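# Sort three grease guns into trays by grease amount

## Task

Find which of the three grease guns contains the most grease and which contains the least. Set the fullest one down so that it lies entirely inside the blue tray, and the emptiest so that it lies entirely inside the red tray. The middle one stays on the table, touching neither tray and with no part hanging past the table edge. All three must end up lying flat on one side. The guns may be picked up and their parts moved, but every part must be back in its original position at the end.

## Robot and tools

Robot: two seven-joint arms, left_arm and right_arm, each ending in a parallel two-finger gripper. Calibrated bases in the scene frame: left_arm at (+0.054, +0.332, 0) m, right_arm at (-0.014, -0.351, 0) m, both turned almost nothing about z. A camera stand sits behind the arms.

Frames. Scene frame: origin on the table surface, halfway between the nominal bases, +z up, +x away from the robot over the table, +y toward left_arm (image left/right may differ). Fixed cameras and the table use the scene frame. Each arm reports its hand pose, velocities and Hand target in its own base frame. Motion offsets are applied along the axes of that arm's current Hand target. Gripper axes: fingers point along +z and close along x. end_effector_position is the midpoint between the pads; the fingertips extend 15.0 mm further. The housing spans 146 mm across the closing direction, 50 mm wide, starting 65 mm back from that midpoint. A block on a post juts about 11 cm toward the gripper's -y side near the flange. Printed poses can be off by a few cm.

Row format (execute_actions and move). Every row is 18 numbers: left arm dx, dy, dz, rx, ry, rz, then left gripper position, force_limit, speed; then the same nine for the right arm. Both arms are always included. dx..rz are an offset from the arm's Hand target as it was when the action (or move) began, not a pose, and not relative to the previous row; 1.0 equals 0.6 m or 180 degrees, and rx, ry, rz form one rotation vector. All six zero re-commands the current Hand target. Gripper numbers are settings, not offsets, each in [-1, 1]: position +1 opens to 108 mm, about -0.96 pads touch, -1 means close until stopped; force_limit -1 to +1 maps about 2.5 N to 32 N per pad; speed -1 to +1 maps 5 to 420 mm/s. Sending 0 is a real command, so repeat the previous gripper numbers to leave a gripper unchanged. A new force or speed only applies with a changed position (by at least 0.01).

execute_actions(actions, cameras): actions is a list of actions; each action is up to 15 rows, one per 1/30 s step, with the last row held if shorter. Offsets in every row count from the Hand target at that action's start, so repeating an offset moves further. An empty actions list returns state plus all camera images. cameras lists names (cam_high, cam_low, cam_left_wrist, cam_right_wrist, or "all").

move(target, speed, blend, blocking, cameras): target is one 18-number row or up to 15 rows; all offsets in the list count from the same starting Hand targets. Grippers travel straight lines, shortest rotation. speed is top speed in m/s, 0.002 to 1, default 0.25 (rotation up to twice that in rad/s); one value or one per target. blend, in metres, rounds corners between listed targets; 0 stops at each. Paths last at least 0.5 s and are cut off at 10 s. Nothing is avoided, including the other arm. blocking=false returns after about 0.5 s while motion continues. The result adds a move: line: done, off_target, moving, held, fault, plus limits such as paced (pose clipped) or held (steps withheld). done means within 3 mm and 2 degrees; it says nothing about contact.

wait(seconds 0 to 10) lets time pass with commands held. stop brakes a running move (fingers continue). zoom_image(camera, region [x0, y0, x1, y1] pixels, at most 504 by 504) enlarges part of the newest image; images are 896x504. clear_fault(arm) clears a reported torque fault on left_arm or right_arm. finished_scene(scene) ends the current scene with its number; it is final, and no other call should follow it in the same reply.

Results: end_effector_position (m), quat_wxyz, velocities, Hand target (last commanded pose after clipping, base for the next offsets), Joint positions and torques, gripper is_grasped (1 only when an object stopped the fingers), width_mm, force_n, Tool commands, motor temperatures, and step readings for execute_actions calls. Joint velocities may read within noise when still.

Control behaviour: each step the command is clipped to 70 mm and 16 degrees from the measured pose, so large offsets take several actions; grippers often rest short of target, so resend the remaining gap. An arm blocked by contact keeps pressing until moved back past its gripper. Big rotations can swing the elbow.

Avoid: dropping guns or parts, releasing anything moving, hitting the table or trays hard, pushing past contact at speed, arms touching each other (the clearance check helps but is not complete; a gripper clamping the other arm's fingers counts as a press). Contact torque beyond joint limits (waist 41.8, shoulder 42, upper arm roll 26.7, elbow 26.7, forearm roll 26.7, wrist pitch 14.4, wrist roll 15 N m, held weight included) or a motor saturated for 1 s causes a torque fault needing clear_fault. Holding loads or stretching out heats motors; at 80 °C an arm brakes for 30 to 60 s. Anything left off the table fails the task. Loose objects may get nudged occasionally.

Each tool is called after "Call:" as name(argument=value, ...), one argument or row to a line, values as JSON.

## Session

Mass is the key.

Call:
execute_actions(
  actions=[],
)

Scene clock: 0.00 s.
left_arm: end_effector_position=(+0.0526, +0.2888, +0.2249) width_mm=0.00 is_grasped=0 force_n=0.00 end_effector_quat_wxyz=(-0.560, +0.746, +0.255, -0.257) | right_arm: end_effector_position=(+0.1297, +0.1326, +0.3831) width_mm=107.99 is_grasped=0 force_n=0.00 end_effector_quat_wxyz=(+0.657, -0.619, -0.318, +0.288)
Joint positions: left_arm=[0.949 -0.522 -0.445 0.225 1.112 1.36 1.638] | right_arm=[0.36 -0.315 -0.516 0.692 0.781 2.312 1.475]
Joint velocities: within noise
Joint torques (N m): no reading
Motor temperatures (°C): left_arm=[33 32 32 38 32 32 32] | right_arm=[32 34 34 33 32 39 33]
Hand target: left_arm +0.0526, +0.2888, +0.2249; -0.560, +0.746, +0.255, -0.257 | right_arm +0.1297, +0.1326, +0.3831; +0.657, -0.619, -0.318, +0.288
Tool commands: left_gripper/position=-0.964 left_gripper/force_limit=+1.0 left_gripper/speed=+1.0 right_gripper/position=+1.0 right_gripper/force_limit=+1.0 right_gripper/speed=+1.0

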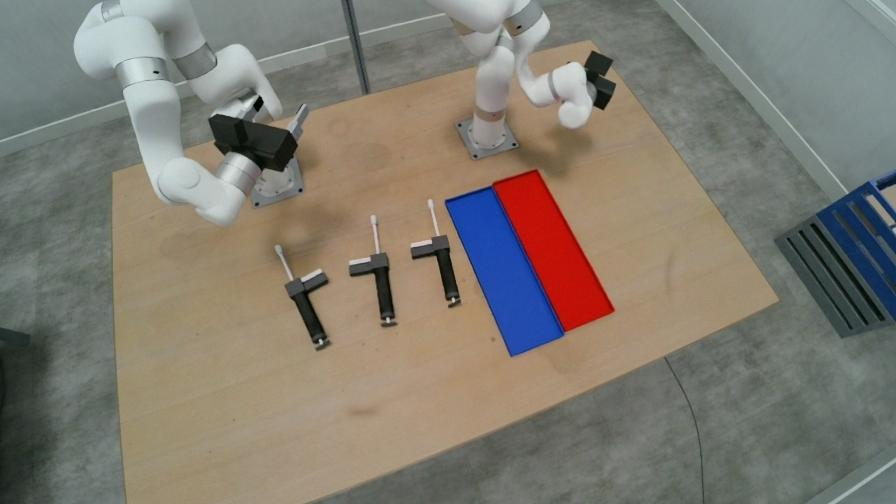

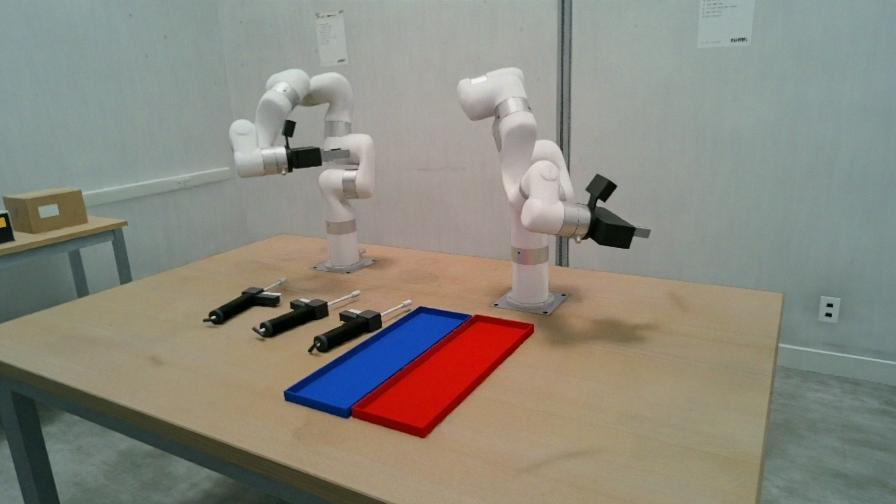

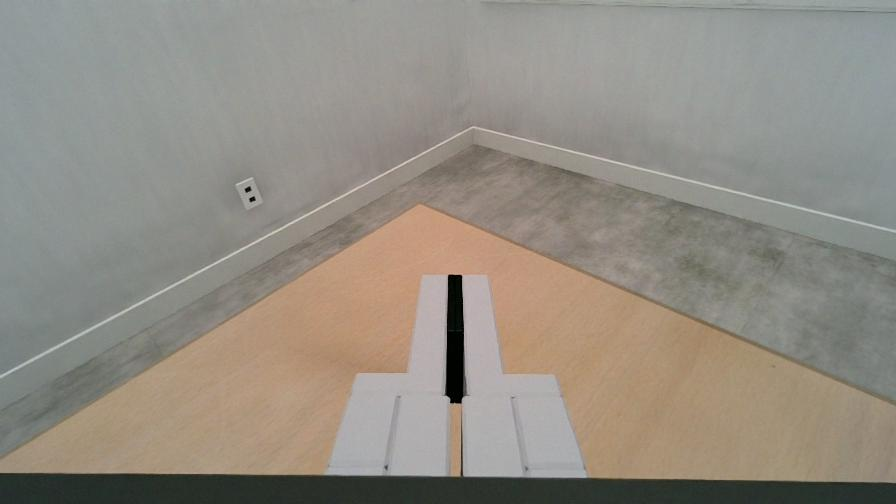

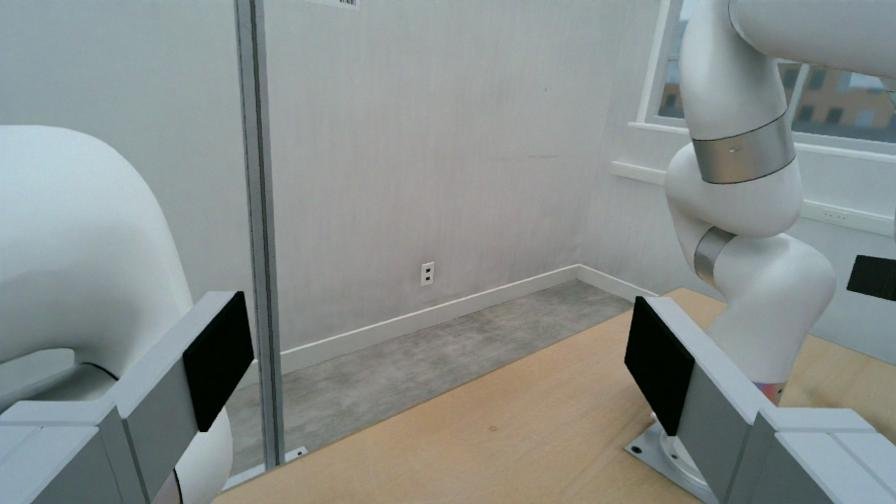

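Call:
move(
  target=[0.083,-0.01,-0.65,-0.177,0.477,0.584,-0.15,0.2,0,0.247,0.01,-0.337,-0.230,0.590,0.586,1,0,0],
  speed=[0.5],
  cameras=["cam_left_wrist","cam_right_wrist"],
)

Scene clock: 4.83 s.
left_arm: end_effector_position=(+0.3495, +0.0492, +0.3198) width_mm=44.75 is_grasped=0 force_n=0.00 end_effector_quat_wxyz=(+0.001, +0.707, -0.707, +0.000) | right_arm: end_effector_position=(+0.3801, +0.1200, +0.3800) width_mm=107.99 is_grasped=0 force_n=0.00 end_effector_quat_wxyz=(+0.000, +0.707, -0.707, -0.001)
Joint positions: left_arm=[-0.112 -0.439 0.202 0.957 0.086 1.389 3.982] | right_arm=[-0.316 -0.298 0.509 1.282 0.146 1.545 4.096]
Joint torques (N m): left_arm=[-0.66 -12.58 -0.97 13.95 -0.61 -1.27 0.37] | right_arm=[-2.42 -12.4 -2.93 27.8 -0.55 -1.96 0.28]
Hand target: left_arm +0.3495, +0.0492, +0.3198; +0.001, +0.707, -0.707, +0.000 | right_arm +0.3801, +0.1200, +0.3799; +0.000, +0.707, -0.707, -0.001
Off the commanded pose: left_arm 0.000 m, 0 deg | right_arm 0.000 m, 0 deg.
move: done
Images, in order (width x height): cam_left_wrist 896x504, cam_right_wrist 896x504.

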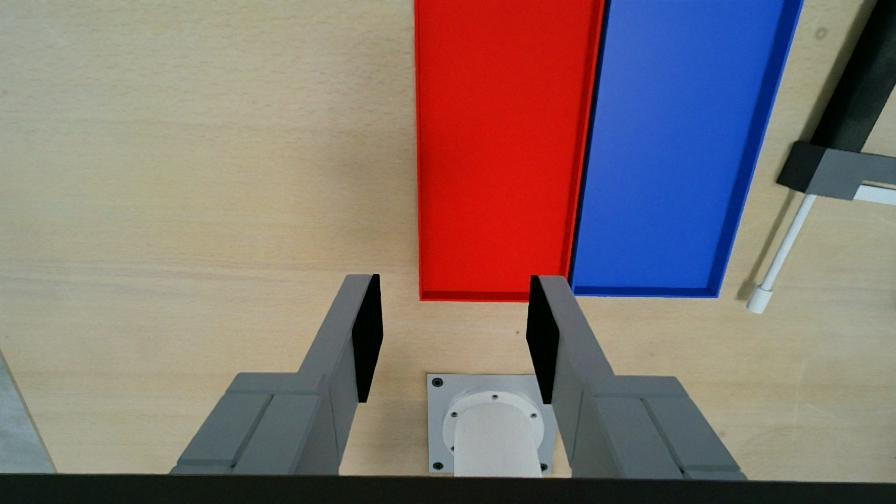

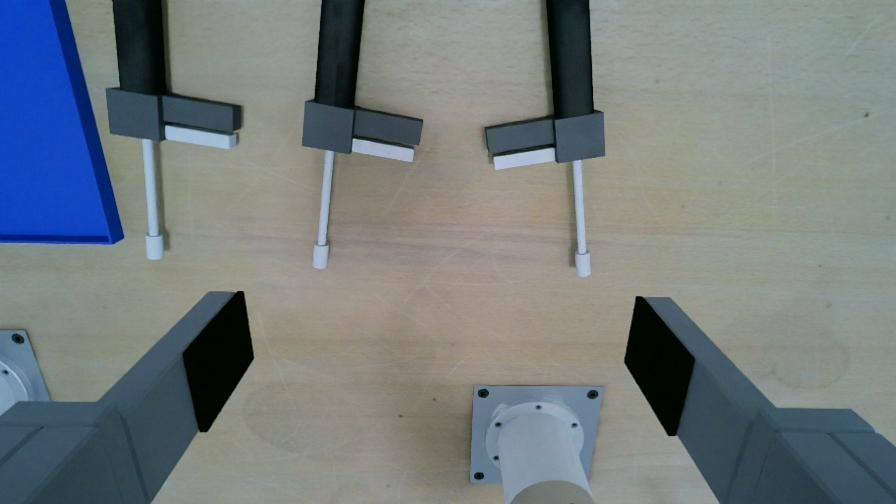

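Call:
move(
  target=[
    [0,0,0,0,0,0,-0.15,0.2,0,-0.433,-0.18,0.40,0,0,0,1,0,0],
  ],
  speed=[0.35],
  cameras=["cam_right_wrist"],
)

Scene clock: 8.37 s.
left_arm: end_effector_position=(+0.3495, +0.0492, +0.3198) width_mm=44.75 is_grasped=0 force_n=0.00 end_effector_quat_wxyz=(+0.001, +0.707, -0.707, +0.000) | right_arm: end_effector_position=(+0.4877, +0.3805, +0.1405) width_mm=107.99 is_grasped=0 force_n=0.00 end_effector_quat_wxyz=(+0.000, +0.707, -0.707, -0.001)
Joint positions: left_arm=[-0.112 -0.439 0.202 0.957 0.086 1.389 3.982] | right_arm=[0.148 0.698 0.705 1.672 -0.472 1.148 4.859]
Joint torques (N m): left_arm=[-0.86 -12.41 -0.98 13.9 -0.52 -1.43 0.34] | right_arm=[1.92 -34.97 10.55 25.79 -0.75 -1.82 -0.37]
Hand target: left_arm +0.3495, +0.0492, +0.3198; +0.001, +0.707, -0.707, +0.000 | right_arm +0.4877, +0.3805, +0.1404; +0.000, +0.707, -0.707, -0.001
Off the commanded pose: left_arm 0.000 m, 0 deg | right_arm 0.000 m, 0 deg.
move: done
Images, in order (width x height): cam_right_wrist 896x504.

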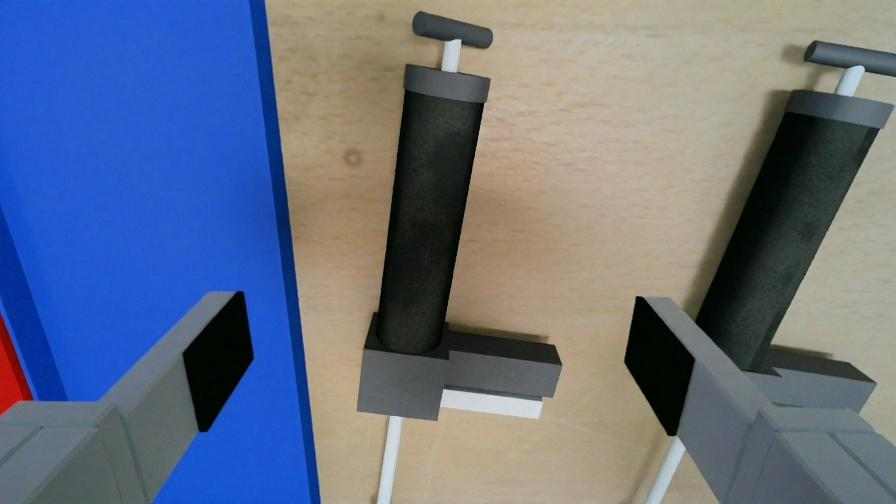

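Call:
move(
  target=[
    [0,0,0,0,0,0,-0.15,0.2,0,-0.012,0.014,0.15,0,0,0,1,0,0],
    [0,0,0,0,0,0,-0.15,0.2,0,-0.012,0.014,0.189,0,0,0,1,0,0],
  ],
  blend=[0.01,0],
  speed=[0.2,0.1],
)

Call:
execute_actions(
  actions=[
    [[0,0,0,0,0,0,-0.15,0.2,0,0,0,0,0,0,0,-1,0.1,0]],
  ],
)

Call:
move(
  target=[0,0,0,0,0,0,-0.15,0.2,0,0,0,-0.198,0,0,0,-1,0.1,0],
  speed=[0.16],
  cameras=["cam_low"],
)

Call:
wait(
  seconds=0.4,
)

Call:
move(
  target=[0,0,0,0,0,0,-0.15,0.2,0,0,0,0.197,0,0,0,-1,0.1,0],
  speed=[0.12],
)

Call:
execute_actions(
  actions=[
    [[0,0,0,0,0,0,-0.15,0.2,0,0,0,0,0,0,0,1,0.1,0]],
  ],
)

Call:
move(
  target=[0,0,0,0,0,0,-0.15,0.2,0,0,0,-0.198,0,0,0,1,0.1,0],
  speed=[0.16],
  cameras=["cam_right_wrist"],
)

Call:
wait(
  seconds=0.4,
)

Scene clock: 10.47 s.
left_arm: end_effector_position=(+0.3495, +0.0492, +0.3198) width_mm=44.75 is_grasped=0 force_n=0.00 end_effector_quat_wxyz=(+0.001, +0.707, -0.707, +0.000) | right_arm: end_effector_position=(+0.4791, +0.3880, +0.0271) width_mm=107.99 is_grasped=0 force_n=0.00 end_effector_quat_wxyz=(+0.000, +0.707, -0.707, -0.001)
Joint positions: left_arm=[-0.112 -0.439 0.202 0.957 0.086 1.389 3.982] | right_arm=[0.196 0.854 0.628 1.592 -0.581 0.93 4.941]
Joint torques (N m): left_arm=[-0.75 -12.57 -0.97 14 -0.66 -1.42 0.28] | right_arm=[1.77 -36.63 11.63 23.89 -0.62 -2.54 0.42]
Hand target: left_arm +0.3495, +0.0492, +0.3198; +0.001, +0.707, -0.707, +0.000 | right_arm +0.4791, +0.3880, +0.0271; +0.000, +0.707, -0.707, -0.001
Off the commanded pose: left_arm 0.000 m, 0 deg | right_arm 0.000 m, 0 deg.
move: done

Scene clock: 11.17 s.
left_arm: end_effector_position=(+0.3495, +0.0492, +0.3198) width_mm=44.75 is_grasped=0 force_n=0.00 end_effector_quat_wxyz=(+0.001, +0.707, -0.707, +0.000) | right_arm: end_effector_position=(+0.4791, +0.3880, +0.0271) width_mm=37.08 is_grasped=1 force_n=35.70 end_effector_quat_wxyz=(+0.000, +0.707, -0.707, -0.001)
Joint positions: left_arm=[-0.112 -0.439 0.202 0.957 0.086 1.389 3.982] | right_arm=[0.196 0.854 0.628 1.592 -0.581 0.93 4.941]
Joint torques (N m): left_arm=[-0.57 -12.58 -0.98 13.98 -0.65 -1.44 0.41] | right_arm=[-1.71 -37.49 12.38 21.23 0.44 -1.94 -0.4]
Hand target: left_arm +0.3495, +0.0492, +0.3198; +0.001, +0.707, -0.707, +0.000 | right_arm +0.4791, +0.3880, +0.0271; +0.000, +0.707, -0.707, -0.001
Off the commanded pose: left_arm 0.000 m, 0 deg | right_arm 0.000 m, 0 deg.
Step readings (end_effector_position of left_arm | right_arm):
0: (+0.3495, +0.0492, +0.3198) | (+0.4791, +0.3880, +0.0271)
1: (+0.3495, +0.0492, +0.3198) | (+0.4791, +0.3880, +0.0271)
2: (+0.3495, +0.0492, +0.3198) | (+0.4791, +0.3880, +0.0271)
4: (+0.3495, +0.0492, +0.3198) | (+0.4791, +0.3880, +0.0271)
8: (+0.3495, +0.0492, +0.3198) | (+0.4791, +0.3880, +0.0271)
15: (+0.3495, +0.0492, +0.3198) | (+0.4791, +0.3880, +0.0271)

Scene clock: 12.37 s.
left_arm: end_effector_position=(+0.3495, +0.0492, +0.3198) width_mm=44.75 is_grasped=0 force_n=0.00 end_effector_quat_wxyz=(+0.001, +0.707, -0.707, +0.000) | right_arm: end_effector_position=(+0.4793, +0.3877, +0.1458) width_mm=36.64 is_grasped=1 force_n=16.57 end_effector_quat_wxyz=(+0.000, +0.707, -0.707, -0.001)
Joint positions: left_arm=[-0.112 -0.439 0.202 0.957 0.086 1.389 3.982] | right_arm=[0.158 0.687 0.713 1.667 -0.467 1.155 4.875]
Joint torques (N m): left_arm=[-0.82 -12.72 -0.96 13.94 -0.6 -1.46 0.37] | right_arm=[-2.14 -39.55 12.93 28.95 0.08 -2.23 -0.15]
Hand target: left_arm +0.3495, +0.0492, +0.3198; +0.001, +0.707, -0.707, +0.000 | right_arm +0.4793, +0.3877, +0.1459; +0.000, +0.707, -0.707, -0.001
Off the commanded pose: left_arm 0.000 m, 0 deg | right_arm 0.000 m, 0 deg.
move: done
Images, in order (width x height): cam_low 896x504.

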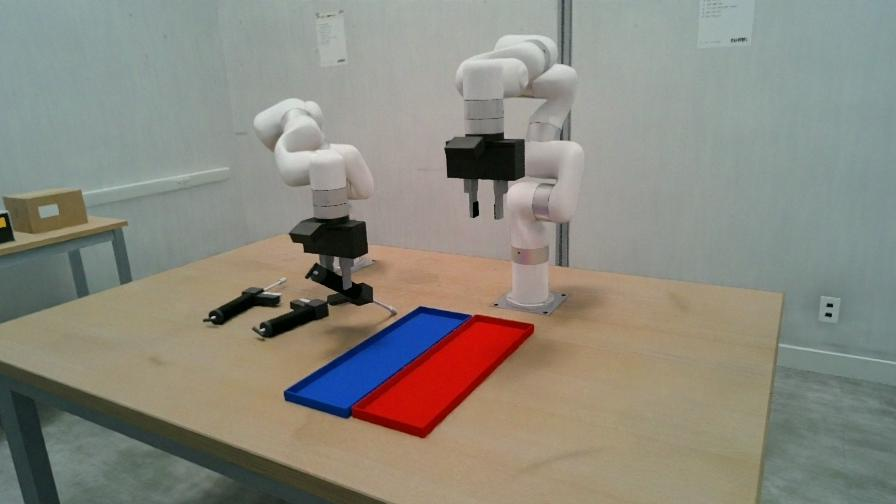

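Scene clock: 12.77 s.
left_arm: end_effector_position=(+0.3495, +0.0492, +0.3198) width_mm=44.75 is_grasped=0 force_n=0.00 end_effector_quat_wxyz=(+0.001, +0.707, -0.707, +0.000) | right_arm: end_effector_position=(+0.4793, +0.3877, +0.1459) width_mm=36.63 is_grasped=1 force_n=16.56 end_effector_quat_wxyz=(+0.000, +0.707, -0.707, -0.001)
Joint positions: left_arm=[-0.112 -0.439 0.202 0.957 0.086 1.389 3.982] | right_arm=[0.158 0.686 0.713 1.667 -0.467 1.155 4.875]
Joint torques (N m): left_arm=[-0.69 -12.64 -0.96 13.86 -0.56 -1.46 0.31] | right_arm=[-2.2 -39.51 12.68 28.9 0.52 -2.43 -0.16]
Hand target: left_arm +0.3495, +0.0492, +0.3198; +0.001, +0.707, -0.707, +0.000 | right_arm +0.4793, +0.3877, +0.1459; +0.000, +0.707, -0.707, -0.001
Tool commands: left_gripper/position=-0.15 left_gripper/force_limit=+0.2 left_gripper/speed=+0.0 right_gripper/position=-1.0 right_gripper/force_limit=+0.1 right_gripper/speed=+0.0
Off the commanded pose: left_arm 0.000 m, 0 deg | right_arm 0.000 m, 0 deg.
wait: 0.40 s; at rest by 0.17 s

Scene clock: 14.17 s.
left_arm: end_effector_position=(+0.3495, +0.0492, +0.3198) width_mm=44.75 is_grasped=0 force_n=0.00 end_effector_quat_wxyz=(+0.001, +0.707, -0.707, +0.000) | right_arm: end_effector_position=(+0.4791, +0.3880, +0.0277) width_mm=35.81 is_grasped=1 force_n=16.59 end_effector_quat_wxyz=(+0.000, +0.707, -0.707, -0.001)
Joint positions: left_arm=[-0.112 -0.439 0.202 0.957 0.086 1.389 3.982] | right_arm=[0.196 0.853 0.627 1.592 -0.58 0.931 4.941]
Joint torques (N m): left_arm=[-0.94 -12.44 -1.02 13.99 -0.47 -1.44 0.28] | right_arm=[1.46 -36.77 11.19 24.81 -1.15 -2.99 0.44]
Hand target: left_arm +0.3495, +0.0492, +0.3198; +0.001, +0.707, -0.707, +0.000 | right_arm +0.4791, +0.3880, +0.0277; +0.000, +0.707, -0.707, -0.001
Off the commanded pose: left_arm 0.000 m, 0 deg | right_arm 0.000 m, 0 deg.
move: done

Scene clock: 14.87 s.
left_arm: end_effector_position=(+0.3495, +0.0492, +0.3198) width_mm=44.75 is_grasped=0 force_n=0.00 end_effector_quat_wxyz=(+0.001, +0.707, -0.707, +0.000) | right_arm: end_effector_position=(+0.4791, +0.3880, +0.0277) width_mm=107.99 is_grasped=0 force_n=0.00 end_effector_quat_wxyz=(+0.000, +0.707, -0.707, -0.001)
Joint positions: left_arm=[-0.112 -0.439 0.202 0.957 0.086 1.389 3.982] | right_arm=[0.196 0.853 0.627 1.592 -0.58 0.931 4.941]
Joint torques (N m): left_arm=[-0.79 -12.57 -1.09 13.91 -0.58 -1.42 0.25] | right_arm=[0.98 -35.93 11.73 21.51 -0.11 -1.83 0.34]
Hand target: left_arm +0.3495, +0.0492, +0.3198; +0.001, +0.707, -0.707, +0.000 | right_arm +0.4791, +0.3880, +0.0277; +0.000, +0.707, -0.707, -0.001
Off the commanded pose: left_arm 0.000 m, 0 deg | right_arm 0.000 m, 0 deg.
Step readings (end_effector_position of left_arm | right_arm):
0: (+0.3495, +0.0492, +0.3198) | (+0.4791, +0.3880, +0.0277)
1: (+0.3495, +0.0492, +0.3198) | (+0.4791, +0.3880, +0.0277)
2: (+0.3495, +0.0492, +0.3198) | (+0.4791, +0.3880, +0.0277)
4: (+0.3495, +0.0492, +0.3198) | (+0.4792, +0.3880, +0.0277)
8: (+0.3495, +0.0492, +0.3198) | (+0.4792, +0.3880, +0.0277)
15: (+0.3495, +0.0492, +0.3198) | (+0.4791, +0.3880, +0.0277)

Scene clock: 16.07 s.
left_arm: end_effector_position=(+0.3495, +0.0492, +0.3198) width_mm=44.75 is_grasped=0 force_n=0.00 end_effector_quat_wxyz=(+0.001, +0.707, -0.707, +0.000) | right_arm: end_effector_position=(+0.4793, +0.3877, +0.1464) width_mm=107.99 is_grasped=0 force_n=0.00 end_effector_quat_wxyz=(+0.000, +0.707, -0.707, -0.001)
Joint positions: left_arm=[-0.112 -0.439 0.202 0.957 0.086 1.389 3.982] | right_arm=[0.159 0.686 0.713 1.668 -0.466 1.156 4.875]
Joint torques (N m): left_arm=[-0.77 -12.58 -0.96 13.94 -0.48 -1.45 0.29] | right_arm=[-1.91 -36.25 11.83 26.04 0.39 -1.94 -0.36]
Hand target: left_arm +0.3495, +0.0492, +0.3198; +0.001, +0.707, -0.707, +0.000 | right_arm +0.4793, +0.3877, +0.1465; +0.000, +0.707, -0.707, -0.001
Off the commanded pose: left_arm 0.000 m, 0 deg | right_arm 0.000 m, 0 deg.
move: done
Images, in order (width x height): cam_right_wrist 896x504.

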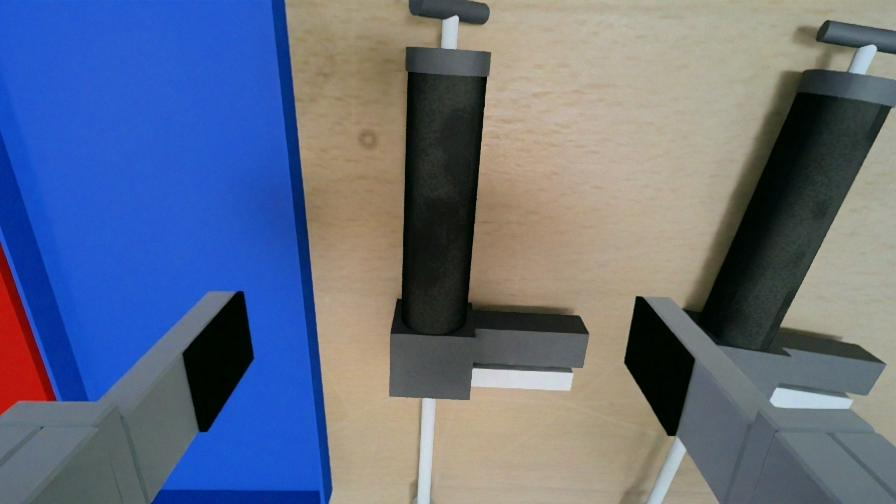

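Scene clock: 16.47 s.
left_arm: end_effector_position=(+0.3495, +0.0492, +0.3198) width_mm=44.75 is_grasped=0 force_n=0.00 end_effector_quat_wxyz=(+0.001, +0.707, -0.707, +0.000) | right_arm: end_effector_position=(+0.4793, +0.3877, +0.1465) width_mm=107.99 is_grasped=0 force_n=0.00 end_effector_quat_wxyz=(+0.000, +0.707, -0.707, -0.001)
Joint positions: left_arm=[-0.112 -0.439 0.202 0.957 0.086 1.389 3.982] | right_arm=[0.159 0.685 0.713 1.668 -0.466 1.156 4.875]
Joint torques (N m): left_arm=[-0.75 -12.45 -0.98 14.05 -0.42 -1.44 0.28] | right_arm=[-2.27 -36.58 11.65 26.07 0.4 -1.91 -0.11]
Hand target: left_arm +0.3495, +0.0492, +0.3198; +0.001, +0.707, -0.707, +0.000 | right_arm +0.4793, +0.3877, +0.1465; +0.000, +0.707, -0.707, -0.001
Tool commands: left_gripper/position=-0.15 left_gripper/force_limit=+0.2 left_gripper/speed=+0.0 right_gripper/position=+1.0 right_gripper/force_limit=+0.1 right_gripper/speed=+0.0
Off the commanded pose: left_arm 0.000 m, 0 deg | right_arm 0.000 m, 0 deg.
wait: 0.40 s; at rest by 0.17 s

Call:
move(
  target=[
    [0,0,0,0,0,0,-0.15,0.2,0,0.291,0.012,0,0,0,0,1,0.5,-0.3],
    [0,0,0,0,0,0,-0.15,0.2,0,0.291,0.012,0.199,0,0,0,1,0.5,-0.3],
  ],
  blend=[0.02,0],
  speed=[0.25,0.15],
  cameras=["cam_right_wrist"],
)

Call:
execute_actions(
  actions=[
    [[0,0,0,0,0,0,-0.15,0.2,0,0,0,0,0,0,0,-1,0.5,-0.3]],
  ],
)

Call:
move(
  target=[0,0,0,0,0,0,-0.15,0.2,0,0,0,-0.198,0,0,0,-1,0.5,-0.3],
  speed=[0.16],
  cameras=["cam_low"],
)

Call:
wait(
  seconds=0.4,
)

Call:
move(
  target=[0,0,0,0,0,0,-0.15,0.2,0,0,0,0.197,0,0,0,-1,0.5,-0.3],
  speed=[0.12],
)

Call:
execute_actions(
  actions=[
    [[0,0,0,0,0,0,-0.15,0.2,0,0,0,0,0,0,0,1,0.5,0]],
  ],
)

Call:
move(
  target=[0,0,0,0,0,0,-0.15,0.2,0,0,0,-0.198,0,0,0,1,0.5,0],
  speed=[0.16],
  cameras=["cam_right_wrist"],
)

Call:
wait(
  seconds=0.4,
)

Scene clock: 20.23 s.
left_arm: end_effector_position=(+0.3495, +0.0492, +0.3198) width_mm=44.75 is_grasped=0 force_n=0.00 end_effector_quat_wxyz=(+0.001, +0.707, -0.707, +0.000) | right_arm: end_effector_position=(+0.4720, +0.2134, +0.0267) width_mm=107.99 is_grasped=0 force_n=0.00 end_effector_quat_wxyz=(+0.000, +0.707, -0.707, -0.001)
Joint positions: left_arm=[-0.112 -0.439 0.202 0.957 0.086 1.389 3.982] | right_arm=[-0.176 0.565 0.625 1.114 -0.501 0.704 4.694]
Joint torques (N m): left_arm=[-0.79 -12.52 -1 14 -0.48 -1.41 0.36] | right_arm=[2.22 -28.26 7.99 22.19 -0.85 -2.78 0.33]
Hand target: left_arm +0.3495, +0.0492, +0.3198; +0.001, +0.707, -0.707, +0.000 | right_arm +0.4720, +0.2134, +0.0266; +0.000, +0.707, -0.707, -0.001
Off the commanded pose: left_arm 0.000 m, 0 deg | right_arm 0.000 m, 0 deg.
move: done
Images, in order (width x height): cam_right_wrist 896x504.

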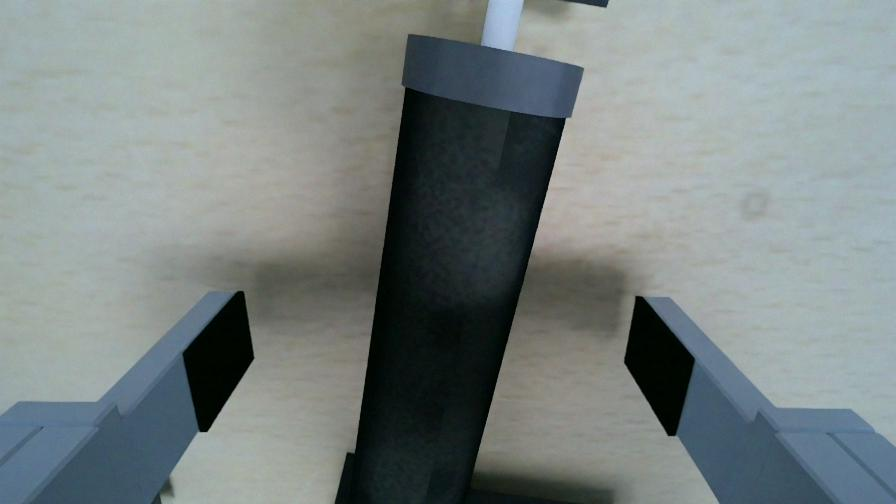

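Scene clock: 20.93 s.
left_arm: end_effector_position=(+0.3495, +0.0492, +0.3198) width_mm=44.75 is_grasped=0 force_n=0.00 end_effector_quat_wxyz=(+0.001, +0.707, -0.707, +0.000) | right_arm: end_effector_position=(+0.4720, +0.2134, +0.0266) width_mm=37.40 is_grasped=1 force_n=36.86 end_effector_quat_wxyz=(+0.000, +0.707, -0.707, -0.001)
Joint positions: left_arm=[-0.112 -0.439 0.202 0.957 0.086 1.389 3.982] | right_arm=[-0.176 0.565 0.625 1.114 -0.501 0.704 4.694]
Joint torques (N m): left_arm=[-0.82 -12.61 -1.03 13.89 -0.35 -1.42 0.27] | right_arm=[-0.94 -29.82 9.06 20.97 0.39 -2.07 -0.2]
Hand target: left_arm +0.3495, +0.0492, +0.3198; +0.001, +0.707, -0.707, +0.000 | right_arm +0.4720, +0.2134, +0.0266; +0.000, +0.707, -0.707, -0.001
Off the commanded pose: left_arm 0.000 m, 0 deg | right_arm 0.000 m, 0 deg.
Step readings (end_effector_position of left_arm | right_arm):
0: (+0.3495, +0.0492, +0.3198) | (+0.4720, +0.2134, +0.0267)
1: (+0.3495, +0.0492, +0.3198) | (+0.4720, +0.2134, +0.0267)
2: (+0.3495, +0.0492, +0.3198) | (+0.4720, +0.2134, +0.0267)
4: (+0.3495, +0.0492, +0.3198) | (+0.4720, +0.2134, +0.0267)
8: (+0.3495, +0.0492, +0.3198) | (+0.4720, +0.2134, +0.0267)
15: (+0.3495, +0.0492, +0.3198) | (+0.4720, +0.2134, +0.0267)

Scene clock: 22.13 s.
left_arm: end_effector_position=(+0.3495, +0.0492, +0.3198) width_mm=44.75 is_grasped=0 force_n=0.00 end_effector_quat_wxyz=(+0.001, +0.707, -0.707, +0.000) | right_arm: end_effector_position=(+0.4721, +0.2131, +0.1454) width_mm=36.68 is_grasped=1 force_n=22.18 end_effector_quat_wxyz=(+0.000, +0.707, -0.707, -0.001)
Joint positions: left_arm=[-0.112 -0.439 0.202 0.957 0.086 1.389 3.982] | right_arm=[-0.277 0.33 0.76 1.176 -0.275 0.95 4.544]
Joint torques (N m): left_arm=[-0.77 -12.59 -1 13.93 -0.37 -1.43 0.31] | right_arm=[-2.68 -28.62 7.65 29.8 0.45 -2.42 -0.36]
Hand target: left_arm +0.3495, +0.0492, +0.3198; +0.001, +0.707, -0.707, +0.000 | right_arm +0.4722, +0.2131, +0.1454; +0.000, +0.707, -0.707, -0.001
Off the commanded pose: left_arm 0.000 m, 0 deg | right_arm 0.000 m, 0 deg.
move: done
Images, in order (width x height): cam_low 896x504.

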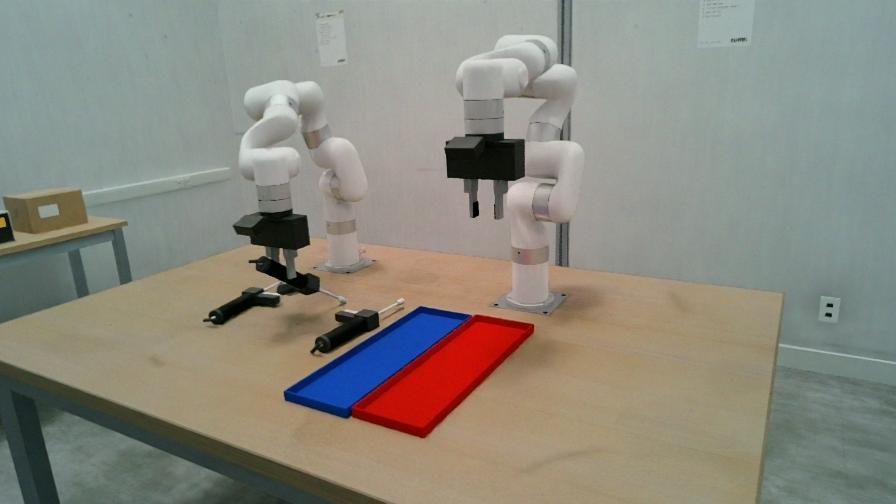

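Scene clock: 22.53 s.
left_arm: end_effector_position=(+0.3495, +0.0492, +0.3198) width_mm=44.75 is_grasped=0 force_n=0.00 end_effector_quat_wxyz=(+0.001, +0.707, -0.707, +0.000) | right_arm: end_effector_position=(+0.4722, +0.2131, +0.1454) width_mm=36.68 is_grasped=1 force_n=22.18 end_effector_quat_wxyz=(+0.000, +0.707, -0.707, -0.001)
Joint positions: left_arm=[-0.112 -0.439 0.202 0.957 0.086 1.389 3.982] | right_arm=[-0.277 0.33 0.76 1.176 -0.275 0.95 4.544]
Joint torques (N m): left_arm=[-0.86 -12.67 -1.05 14 -0.35 -1.47 0.26] | right_arm=[-1.96 -28.36 7.38 30.12 0.51 -2.49 -0.35]
Hand target: left_arm +0.3495, +0.0492, +0.3198; +0.001, +0.707, -0.707, +0.000 | right_arm +0.4722, +0.2131, +0.1454; +0.000, +0.707, -0.707, -0.001
Tool commands: left_gripper/position=-0.15 left_gripper/force_limit=+0.2 left_gripper/speed=+0.0 right_gripper/position=-1.0 right_gripper/force_limit=+0.5 right_gripper/speed=-0.3
Off the commanded pose: left_arm 0.000 m, 0 deg | right_arm 0.000 m, 0 deg.
wait: 0.40 s; at rest by 0.17 s

Scene clock: 23.93 s.
left_arm: end_effector_position=(+0.3495, +0.0492, +0.3198) width_mm=44.75 is_grasped=0 force_n=0.00 end_effector_quat_wxyz=(+0.001, +0.707, -0.707, +0.000) | right_arm: end_effector_position=(+0.4720, +0.2134, +0.0273) width_mm=35.78 is_grasped=1 force_n=22.18 end_effector_quat_wxyz=(+0.000, +0.707, -0.707, -0.001)
Joint positions: left_arm=[-0.112 -0.439 0.202 0.957 0.086 1.389 3.982] | right_arm=[-0.176 0.564 0.626 1.114 -0.499 0.705 4.693]
Joint torques (N m): left_arm=[-0.75 -12.65 -0.99 13.88 -0.36 -1.41 0.31] | right_arm=[1.41 -28.47 8.12 23.59 -1.14 -3.09 0.34]
Hand target: left_arm +0.3495, +0.0492, +0.3198; +0.001, +0.707, -0.707, +0.000 | right_arm +0.4720, +0.2134, +0.0272; +0.000, +0.707, -0.707, -0.001
Off the commanded pose: left_arm 0.000 m, 0 deg | right_arm 0.000 m, 0 deg.
move: done

Scene clock: 24.63 s.
left_arm: end_effector_position=(+0.3495, +0.0492, +0.3198) width_mm=44.75 is_grasped=0 force_n=0.00 end_effector_quat_wxyz=(+0.001, +0.707, -0.707, +0.000) | right_arm: end_effector_position=(+0.4720, +0.2134, +0.0273) width_mm=107.99 is_grasped=0 force_n=0.00 end_effector_quat_wxyz=(+0.000, +0.707, -0.707, -0.001)
Joint positions: left_arm=[-0.112 -0.439 0.202 0.957 0.086 1.389 3.982] | right_arm=[-0.176 0.564 0.626 1.114 -0.499 0.705 4.693]
Joint torques (N m): left_arm=[-0.66 -12.59 -1 13.95 -0.4 -1.41 0.25] | right_arm=[1.47 -27.96 8.49 20.2 0.26 -1.97 0.24]
Hand target: left_arm +0.3495, +0.0492, +0.3198; +0.001, +0.707, -0.707, +0.000 | right_arm +0.4720, +0.2134, +0.0272; +0.000, +0.707, -0.707, -0.001
Off the commanded pose: left_arm 0.000 m, 0 deg | right_arm 0.000 m, 0 deg.
Step readings (end_effector_position of left_arm | right_arm):
0: (+0.3495, +0.0492, +0.3198) | (+0.4720, +0.2134, +0.0273)
1: (+0.3495, +0.0492, +0.3198) | (+0.4720, +0.2134, +0.0273)
2: (+0.3495, +0.0492, +0.3198) | (+0.4720, +0.2134, +0.0273)
4: (+0.3495, +0.0492, +0.3198) | (+0.4720, +0.2134, +0.0273)
8: (+0.3495, +0.0492, +0.3198) | (+0.4720, +0.2134, +0.0273)
15: (+0.3495, +0.0492, +0.3198) | (+0.4720, +0.2134, +0.0273)

Scene clock: 25.83 s.
left_arm: end_effector_position=(+0.3495, +0.0492, +0.3198) width_mm=44.75 is_grasped=0 force_n=0.00 end_effector_quat_wxyz=(+0.001, +0.707, -0.707, +0.000) | right_arm: end_effector_position=(+0.4721, +0.2131, +0.1460) width_mm=107.99 is_grasped=0 force_n=0.00 end_effector_quat_wxyz=(+0.000, +0.707, -0.707, -0.001)
Joint positions: left_arm=[-0.112 -0.439 0.202 0.957 0.086 1.389 3.982] | right_arm=[-0.277 0.329 0.76 1.176 -0.273 0.952 4.543]
Joint torques (N m): left_arm=[-0.51 -12.75 -1.02 13.8 -0.42 -1.41 0.34] | right_arm=[-2.32 -25.41 6.78 26.57 0.59 -1.94 -0.2]
Hand target: left_arm +0.3495, +0.0492, +0.3198; +0.001, +0.707, -0.707, +0.000 | right_arm +0.4722, +0.2131, +0.1460; +0.000, +0.707, -0.707, -0.001
Off the commanded pose: left_arm 0.000 m, 0 deg | right_arm 0.000 m, 0 deg.
move: done
Images, in order (width x height): cam_right_wrist 896x504.

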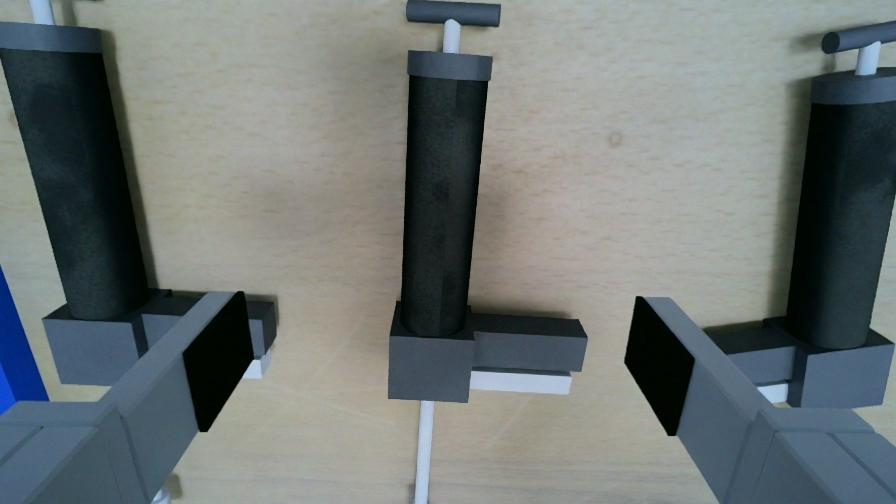

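Scene clock: 26.23 s.
left_arm: end_effector_position=(+0.3495, +0.0492, +0.3198) width_mm=44.75 is_grasped=0 force_n=0.00 end_effector_quat_wxyz=(+0.001, +0.707, -0.707, +0.000) | right_arm: end_effector_position=(+0.4722, +0.2131, +0.1460) width_mm=107.99 is_grasped=0 force_n=0.00 end_effector_quat_wxyz=(+0.000, +0.707, -0.707, -0.001)
Joint positions: left_arm=[-0.112 -0.439 0.202 0.957 0.086 1.389 3.982] | right_arm=[-0.277 0.329 0.76 1.176 -0.273 0.952 4.543]
Joint torques (N m): left_arm=[-0.7 -12.61 -0.99 13.93 -0.36 -1.39 0.26] | right_arm=[-1.99 -25.67 7.05 26.68 0.48 -2.03 -0.39]
Hand target: left_arm +0.3495, +0.0492, +0.3198; +0.001, +0.707, -0.707, +0.000 | right_arm +0.4722, +0.2131, +0.1460; +0.000, +0.707, -0.707, -0.001
Tool commands: left_gripper/position=-0.15 left_gripper/force_limit=+0.2 left_gripper/speed=+0.0 right_gripper/position=+1.0 right_gripper/force_limit=+0.5 right_gripper/speed=+0.0
Off the commanded pose: left_arm 0.000 m, 0 deg | right_arm 0.000 m, 0 deg.
wait: 0.40 s; at rest by 0.17 s

Call:
move(
  target=[
    [0,0,0,0,0,0,-0.15,0.2,0,0.340,0.012,0,0,0,0,1,0.5,-0.3],
    [0,0,0,0,0,0,-0.15,0.2,0,0.340,0.012,0.198,0,0,0,1,0.5,-0.3],
  ],
  blend=[0.02,0],
  speed=[0.25,0.15],
  cameras=["cam_right_wrist"],
)

Call:
execute_actions(
  actions=[
    [[0,0,0,0,0,0,-0.15,0.2,0,0,0,0,0,0,0,-1,0.5,-0.3]],
  ],
)

Call:
move(
  target=[0,0,0,0,0,0,-0.15,0.2,0,0,0,-0.198,0,0,0,-1,0.5,-0.3],
  speed=[0.16],
  cameras=["cam_low"],
)

Call:
wait(
  seconds=0.4,
)

Call:
move(
  target=[0,0,0,0,0,0,-0.15,0.2,0,0,0,0.197,0,0,0,-1,0.5,-0.3],
  speed=[0.12],
)

Call:
execute_actions(
  actions=[
    [[0,0,0,0,0,0,-0.15,0.2,0,0,0,0,0,0,0,1,0.5,0]],
  ],
)

Call:
move(
  target=[0,0,0,0,0,0,-0.15,0.2,0,0,0,-0.198,0,0,0,1,0.5,0],
  speed=[0.16],
  cameras=["cam_right_wrist"],
)

Call:
wait(
  seconds=0.4,
)

Scene clock: 29.53 s.
left_arm: end_effector_position=(+0.3495, +0.0492, +0.3198) width_mm=44.75 is_grasped=0 force_n=0.00 end_effector_quat_wxyz=(+0.001, +0.707, -0.707, +0.000) | right_arm: end_effector_position=(+0.4649, +0.0094, +0.0268) width_mm=107.99 is_grasped=0 force_n=0.00 end_effector_quat_wxyz=(+0.000, +0.707, -0.707, -0.001)
Joint positions: left_arm=[-0.112 -0.439 0.202 0.957 0.086 1.389 3.982] | right_arm=[-0.544 0.392 0.551 0.891 -0.366 0.585 4.208]
Joint torques (N m): left_arm=[-0.53 -12.46 -1 13.82 -0.25 -1.38 0.36] | right_arm=[1.88 -24.75 4.68 22.02 -0.64 -2.55 0.41]
Hand target: left_arm +0.3495, +0.0492, +0.3198; +0.001, +0.707, -0.707, +0.000 | right_arm +0.4649, +0.0094, +0.0267; +0.000, +0.707, -0.707, -0.001
Off the commanded pose: left_arm 0.000 m, 0 deg | right_arm 0.000 m, 0 deg.
move: done
Images, in order (width x height): cam_right_wrist 896x504.

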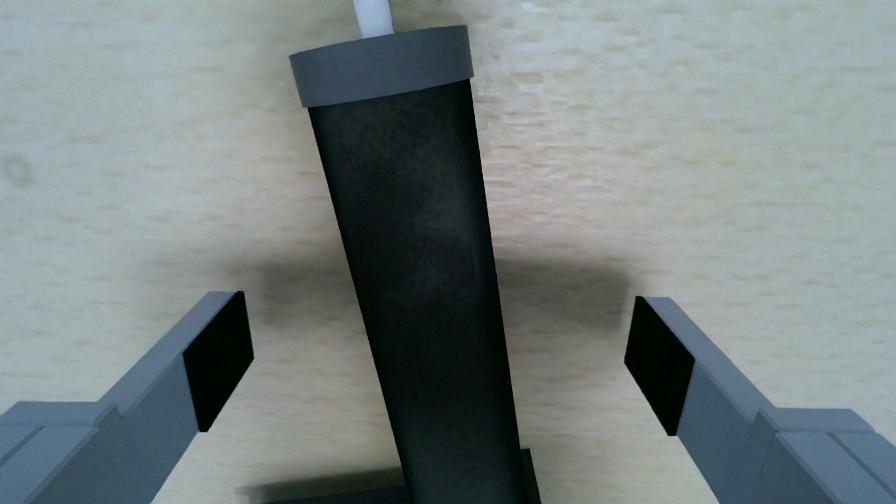

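Scene clock: 30.23 s.
left_arm: end_effector_position=(+0.3495, +0.0492, +0.3198) width_mm=44.75 is_grasped=0 force_n=0.00 end_effector_quat_wxyz=(+0.001, +0.707, -0.707, +0.000) | right_arm: end_effector_position=(+0.4649, +0.0094, +0.0267) width_mm=37.81 is_grasped=1 force_n=37.51 end_effector_quat_wxyz=(+0.000, +0.707, -0.707, -0.001)
Joint positions: left_arm=[-0.112 -0.439 0.202 0.957 0.086 1.389 3.982] | right_arm=[-0.544 0.392 0.551 0.891 -0.366 0.585 4.209]
Joint torques (N m): left_arm=[-0.66 -12.68 -1.03 13.82 -0.28 -1.46 0.3] | right_arm=[-0.92 -25.67 5.61 21 -0.03 -2.37 0.2]
Hand target: left_arm +0.3495, +0.0492, +0.3198; +0.001, +0.707, -0.707, +0.000 | right_arm +0.4649, +0.0094, +0.0267; +0.000, +0.707, -0.707, -0.001
Off the commanded pose: left_arm 0.000 m, 0 deg | right_arm 0.000 m, 0 deg.
Step readings (end_effector_position of left_arm | right_arm):
0: (+0.3495, +0.0492, +0.3198) | (+0.4649, +0.0094, +0.0268)
1: (+0.3495, +0.0492, +0.3198) | (+0.4649, +0.0094, +0.0268)
2: (+0.3495, +0.0492, +0.3198) | (+0.4649, +0.0094, +0.0268)
4: (+0.3495, +0.0492, +0.3198) | (+0.4649, +0.0094, +0.0267)
8: (+0.3495, +0.0492, +0.3198) | (+0.4649, +0.0094, +0.0267)
15: (+0.3495, +0.0492, +0.3198) | (+0.4649, +0.0094, +0.0267)

Scene clock: 31.47 s.
left_arm: end_effector_position=(+0.3495, +0.0492, +0.3198) width_mm=44.75 is_grasped=0 force_n=0.00 end_effector_quat_wxyz=(+0.001, +0.707, -0.707, +0.000) | right_arm: end_effector_position=(+0.4650, +0.0091, +0.1455) width_mm=36.97 is_grasped=1 force_n=22.19 end_effector_quat_wxyz=(+0.000, +0.707, -0.707, -0.001)
Joint positions: left_arm=[-0.112 -0.439 0.202 0.957 0.086 1.389 3.982] | right_arm=[-0.631 0.108 0.661 0.959 -0.083 0.876 4.007]
Joint torques (N m): left_arm=[-0.88 -12.74 -0.99 13.86 -0.26 -1.4 0.35] | right_arm=[-2.04 -23.77 2.65 29.62 0.31 -2.28 -0.12]
Hand target: left_arm +0.3495, +0.0492, +0.3198; +0.001, +0.707, -0.707, +0.000 | right_arm +0.4651, +0.0091, +0.1455; +0.000, +0.707, -0.707, -0.001
Off the commanded pose: left_arm 0.000 m, 0 deg | right_arm 0.000 m, 0 deg.
move: done
Images, in order (width x height): cam_low 896x504.

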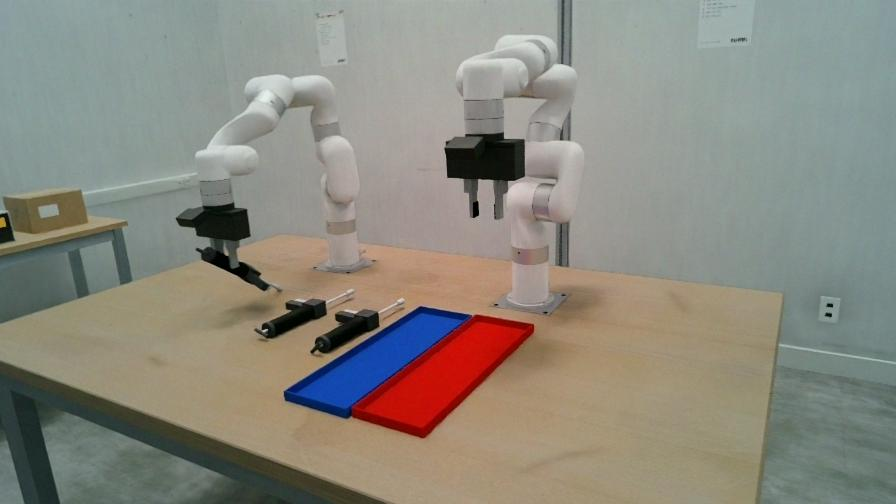

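Scene clock: 31.87 s.
left_arm: end_effector_position=(+0.3495, +0.0492, +0.3198) width_mm=44.75 is_grasped=0 force_n=0.00 end_effector_quat_wxyz=(+0.001, +0.707, -0.707, +0.000) | right_arm: end_effector_position=(+0.4651, +0.0091, +0.1455) width_mm=36.97 is_grasped=1 force_n=22.18 end_effector_quat_wxyz=(+0.000, +0.707, -0.707, -0.001)
Joint positions: left_arm=[-0.112 -0.439 0.202 0.957 0.086 1.389 3.982] | right_arm=[-0.631 0.108 0.661 0.959 -0.083 0.877 4.007]
Joint torques (N m): left_arm=[-0.66 -12.7 -1.05 13.77 -0.28 -1.48 0.33] | right_arm=[-2.27 -23.74 2.57 29.58 0.32 -2.44 -0.21]
Hand target: left_arm +0.3495, +0.0492, +0.3198; +0.001, +0.707, -0.707, +0.000 | right_arm +0.4651, +0.0091, +0.1455; +0.000, +0.707, -0.707, -0.001
Tool commands: left_gripper/position=-0.15 left_gripper/force_limit=+0.2 left_gripper/speed=+0.0 right_gripper/position=-1.0 right_gripper/force_limit=+0.5 right_gripper/speed=-0.3
Off the commanded pose: left_arm 0.000 m, 0 deg | right_arm 0.000 m, 0 deg.
wait: 0.40 s; at rest by 0.17 s

Scene clock: 33.30 s.
left_arm: end_effector_position=(+0.3495, +0.0492, +0.3198) width_mm=44.75 is_grasped=0 force_n=0.00 end_effector_quat_wxyz=(+0.001, +0.707, -0.707, +0.000) | right_arm: end_effector_position=(+0.4649, +0.0094, +0.0274) width_mm=35.95 is_grasped=1 force_n=22.23 end_effector_quat_wxyz=(+0.000, +0.707, -0.707, -0.001)
Joint positions: left_arm=[-0.112 -0.439 0.202 0.957 0.086 1.389 3.982] | right_arm=[-0.548 0.391 0.555 0.891 -0.367 0.587 4.209]
Joint torques (N m): left_arm=[-0.67 -12.6 -1 13.8 -0.3 -1.51 0.35] | right_arm=[2.27 -25.27 5.44 22.84 -0.76 -3.14 0.29]
Hand target: left_arm +0.3495, +0.0492, +0.3198; +0.001, +0.707, -0.707, +0.000 | right_arm +0.4649, +0.0094, +0.0273; +0.000, +0.707, -0.707, -0.001
Off the commanded pose: left_arm 0.000 m, 0 deg | right_arm 0.000 m, 0 deg.
move: done

Scene clock: 34.00 s.
left_arm: end_effector_position=(+0.3495, +0.0492, +0.3198) width_mm=44.75 is_grasped=0 force_n=0.00 end_effector_quat_wxyz=(+0.001, +0.707, -0.707, +0.000) | right_arm: end_effector_position=(+0.4649, +0.0094, +0.0273) width_mm=107.99 is_grasped=0 force_n=0.00 end_effector_quat_wxyz=(+0.000, +0.707, -0.707, -0.001)
Joint positions: left_arm=[-0.112 -0.439 0.202 0.957 0.086 1.389 3.982] | right_arm=[-0.548 0.391 0.555 0.891 -0.367 0.587 4.209]
Joint torques (N m): left_arm=[-0.69 -12.64 -1 13.83 -0.24 -1.39 0.39] | right_arm=[2.16 -24.61 4.72 19.86 -0.41 -2 0.09]
Hand target: left_arm +0.3495, +0.0492, +0.3198; +0.001, +0.707, -0.707, +0.000 | right_arm +0.4649, +0.0094, +0.0273; +0.000, +0.707, -0.707, -0.001
Off the commanded pose: left_arm 0.000 m, 0 deg | right_arm 0.000 m, 0 deg.
Step readings (end_effector_position of left_arm | right_arm):
0: (+0.3495, +0.0492, +0.3198) | (+0.4649, +0.0094, +0.0274)
1: (+0.3495, +0.0492, +0.3198) | (+0.4649, +0.0094, +0.0274)
2: (+0.3495, +0.0492, +0.3198) | (+0.4649, +0.0094, +0.0274)
4: (+0.3495, +0.0492, +0.3198) | (+0.4650, +0.0094, +0.0274)
8: (+0.3495, +0.0492, +0.3198) | (+0.4650, +0.0094, +0.0274)
15: (+0.3495, +0.0492, +0.3198) | (+0.4649, +0.0094, +0.0274)

Scene clock: 35.23 s.
left_arm: end_effector_position=(+0.3495, +0.0492, +0.3198) width_mm=44.75 is_grasped=0 force_n=0.00 end_effector_quat_wxyz=(+0.001, +0.707, -0.707, +0.000) | right_arm: end_effector_position=(+0.4650, +0.0091, +0.1461) width_mm=107.99 is_grasped=0 force_n=0.00 end_effector_quat_wxyz=(+0.000, +0.707, -0.707, -0.001)
Joint positions: left_arm=[-0.112 -0.439 0.202 0.957 0.086 1.389 3.982] | right_arm=[-0.636 0.107 0.666 0.959 -0.083 0.878 4.007]
Joint torques (N m): left_arm=[-0.8 -12.67 -0.95 13.81 -0.12 -1.46 0.3] | right_arm=[-2.5 -21.4 2.44 26.81 0.44 -1.89 -0.27]
Hand target: left_arm +0.3495, +0.0492, +0.3198; +0.001, +0.707, -0.707, +0.000 | right_arm +0.4651, +0.0091, +0.1461; +0.000, +0.707, -0.707, -0.001
Off the commanded pose: left_arm 0.000 m, 0 deg | right_arm 0.000 m, 0 deg.
move: done
Images, in order (width x height): cam_right_wrist 896x504.

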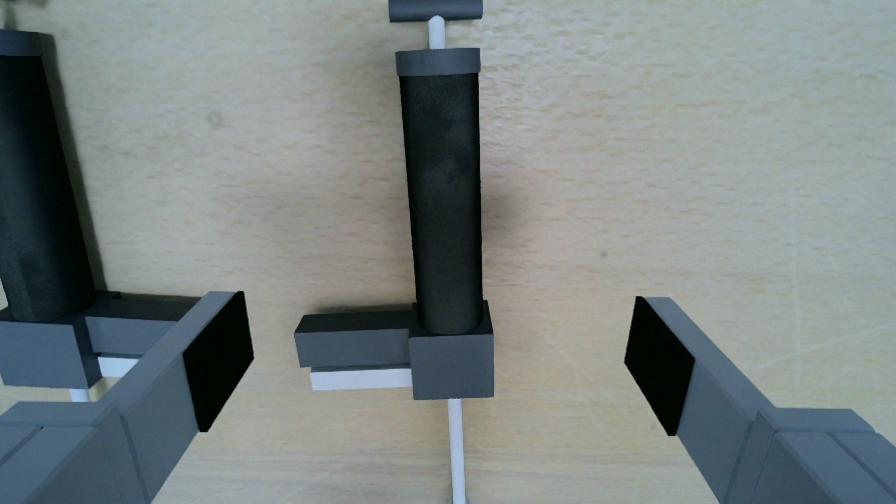

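Scene clock: 35.63 s.
left_arm: end_effector_position=(+0.3495, +0.0492, +0.3198) width_mm=44.75 is_grasped=0 force_n=0.00 end_effector_quat_wxyz=(+0.001, +0.707, -0.707, +0.000) | right_arm: end_effector_position=(+0.4651, +0.0091, +0.1461) width_mm=107.99 is_grasped=0 force_n=0.00 end_effector_quat_wxyz=(+0.000, +0.707, -0.707, -0.001)
Joint positions: left_arm=[-0.112 -0.439 0.202 0.957 0.086 1.389 3.982] | right_arm=[-0.636 0.107 0.666 0.959 -0.083 0.878 4.007]
Joint torques (N m): left_arm=[-0.75 -12.52 -1.04 13.8 -0.16 -1.47 0.35] | right_arm=[-2.1 -22.11 2.22 27.05 0.57 -1.92 -0.26]
Hand target: left_arm +0.3495, +0.0492, +0.3198; +0.001, +0.707, -0.707, +0.000 | right_arm +0.4651, +0.0091, +0.1461; +0.000, +0.707, -0.707, -0.001
Tool commands: left_gripper/position=-0.15 left_gripper/force_limit=+0.2 left_gripper/speed=+0.0 right_gripper/position=+1.0 right_gripper/force_limit=+0.5 right_gripper/speed=+0.0
Off the commanded pose: left_arm 0.000 m, 0 deg | right_arm 0.000 m, 0 deg.
wait: 0.40 s; at rest by 0.17 s

Call:
move(
  target=[
    [0.865,-0.092,0.33,0,0,0,0.5,0.2,0,0,0,0.1,0,0,0,1,0.5,0],
    [0.865,-0.092,0.486,0,0,0,0.5,0.2,0,0,0,0.198,0,0,0,1,0.5,0],
  ],
  blend=[0.02,0],
  speed=[0.35,0.15],
  cameras=["cam_left_wrist"],
)

Scene clock: 40.87 s.
left_arm: end_effector_position=(+0.4045, -0.4702, +0.0289) width_mm=80.49 is_grasped=0 force_n=0.00 end_effector_quat_wxyz=(+0.001, +0.707, -0.707, +0.000) | right_arm: end_effector_position=(+0.4649, +0.0094, +0.0274) width_mm=107.99 is_grasped=0 force_n=0.00 end_effector_quat_wxyz=(+0.000, +0.707, -0.707, -0.001)
Joint positions: left_arm=[-0.644 0.765 -0.272 1.591 0.247 0.859 2.921] | right_arm=[-0.546 0.391 0.554 0.891 -0.366 0.586 4.208]
Joint torques (N m): left_arm=[-0.6 -42.68 -3.49 12.6 1.17 -1.49 -0.31] | right_arm=[1.84 -24.45 4.89 21.75 -0.64 -2.5 0.4]
Hand target: left_arm +0.4045, -0.4702, +0.0288; +0.001, +0.707, -0.707, +0.000 | right_arm +0.4649, +0.0094, +0.0273; +0.000, +0.707, -0.707, -0.001
Off the commanded pose: left_arm 0.000 m, 0 deg | right_arm 0.000 m, 0 deg.
move: done
Images, in order (width x height): cam_left_wrist 896x504.

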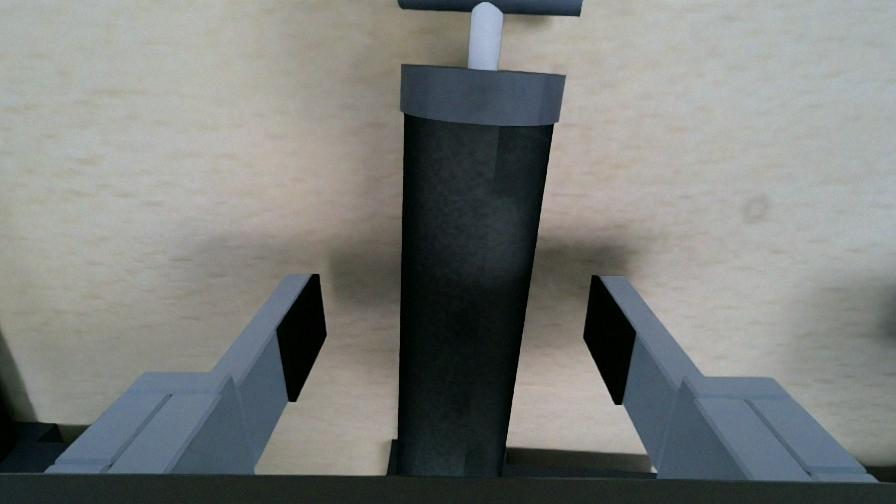

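Call:
execute_actions(
  actions=[
    [[0,0,0,0,0,0,-1,0.5,-0.2,0,0,0,0,0,0,-1,0.5,-0.2]],
  ],
)

Call:
move(
  target=[
    [0,0,-0.22,0,0,0,-1,0.5,-0.2,0,0,-0.15,0,0,0,-1,0.5,-0.2],
    [-0.567,-0.159,-0.22,0,0,0,-1,0.5,-0.2,-0.36,0,-0.15,0,0,0,-1,0.5,-0.2],
  ],
  blend=[0.03,0],
  speed=[0.3],
  cameras=["cam_low","cam_left_wrist"],
)

Scene clock: 42.20 s.
left_arm: end_effector_position=(+0.4045, -0.4702, +0.0288) width_mm=35.13 is_grasped=1 force_n=39.04 end_effector_quat_wxyz=(+0.001, +0.707, -0.707, +0.000) | right_arm: end_effector_position=(+0.4649, +0.0094, +0.0273) width_mm=35.42 is_grasped=1 force_n=41.83 end_effector_quat_wxyz=(+0.000, +0.707, -0.707, -0.001)
Joint positions: left_arm=[-0.644 0.765 -0.272 1.591 0.247 0.859 2.921] | right_arm=[-0.546 0.391 0.554 0.891 -0.366 0.586 4.208]
Joint torques (N m): left_arm=[0.84 -43.83 -3.99 11.24 -0.08 -1.33 0.09] | right_arm=[-1.14 -26.48 5.77 20.46 0.09 -2.24 -0.18]
Hand target: left_arm +0.4045, -0.4702, +0.0288; +0.001, +0.707, -0.707, +0.000 | right_arm +0.4649, +0.0094, +0.0273; +0.000, +0.707, -0.707, -0.001
Off the commanded pose: left_arm 0.000 m, 0 deg | right_arm 0.000 m, 0 deg.
Step readings (end_effector_position of left_arm | right_arm):
0: (+0.4045, -0.4702, +0.0288) | (+0.4649, +0.0094, +0.0273)
1: (+0.4045, -0.4702, +0.0288) | (+0.4649, +0.0094, +0.0273)
2: (+0.4045, -0.4702, +0.0288) | (+0.4649, +0.0094, +0.0273)
4: (+0.4045, -0.4702, +0.0288) | (+0.4649, +0.0094, +0.0273)
8: (+0.4045, -0.4702, +0.0288) | (+0.4649, +0.0094, +0.0273)
15: (+0.4045, -0.4702, +0.0288) | (+0.4649, +0.0094, +0.0273)

speed must be one number or one for each of the 2 targets, got a list of 1; nothing of the call was run


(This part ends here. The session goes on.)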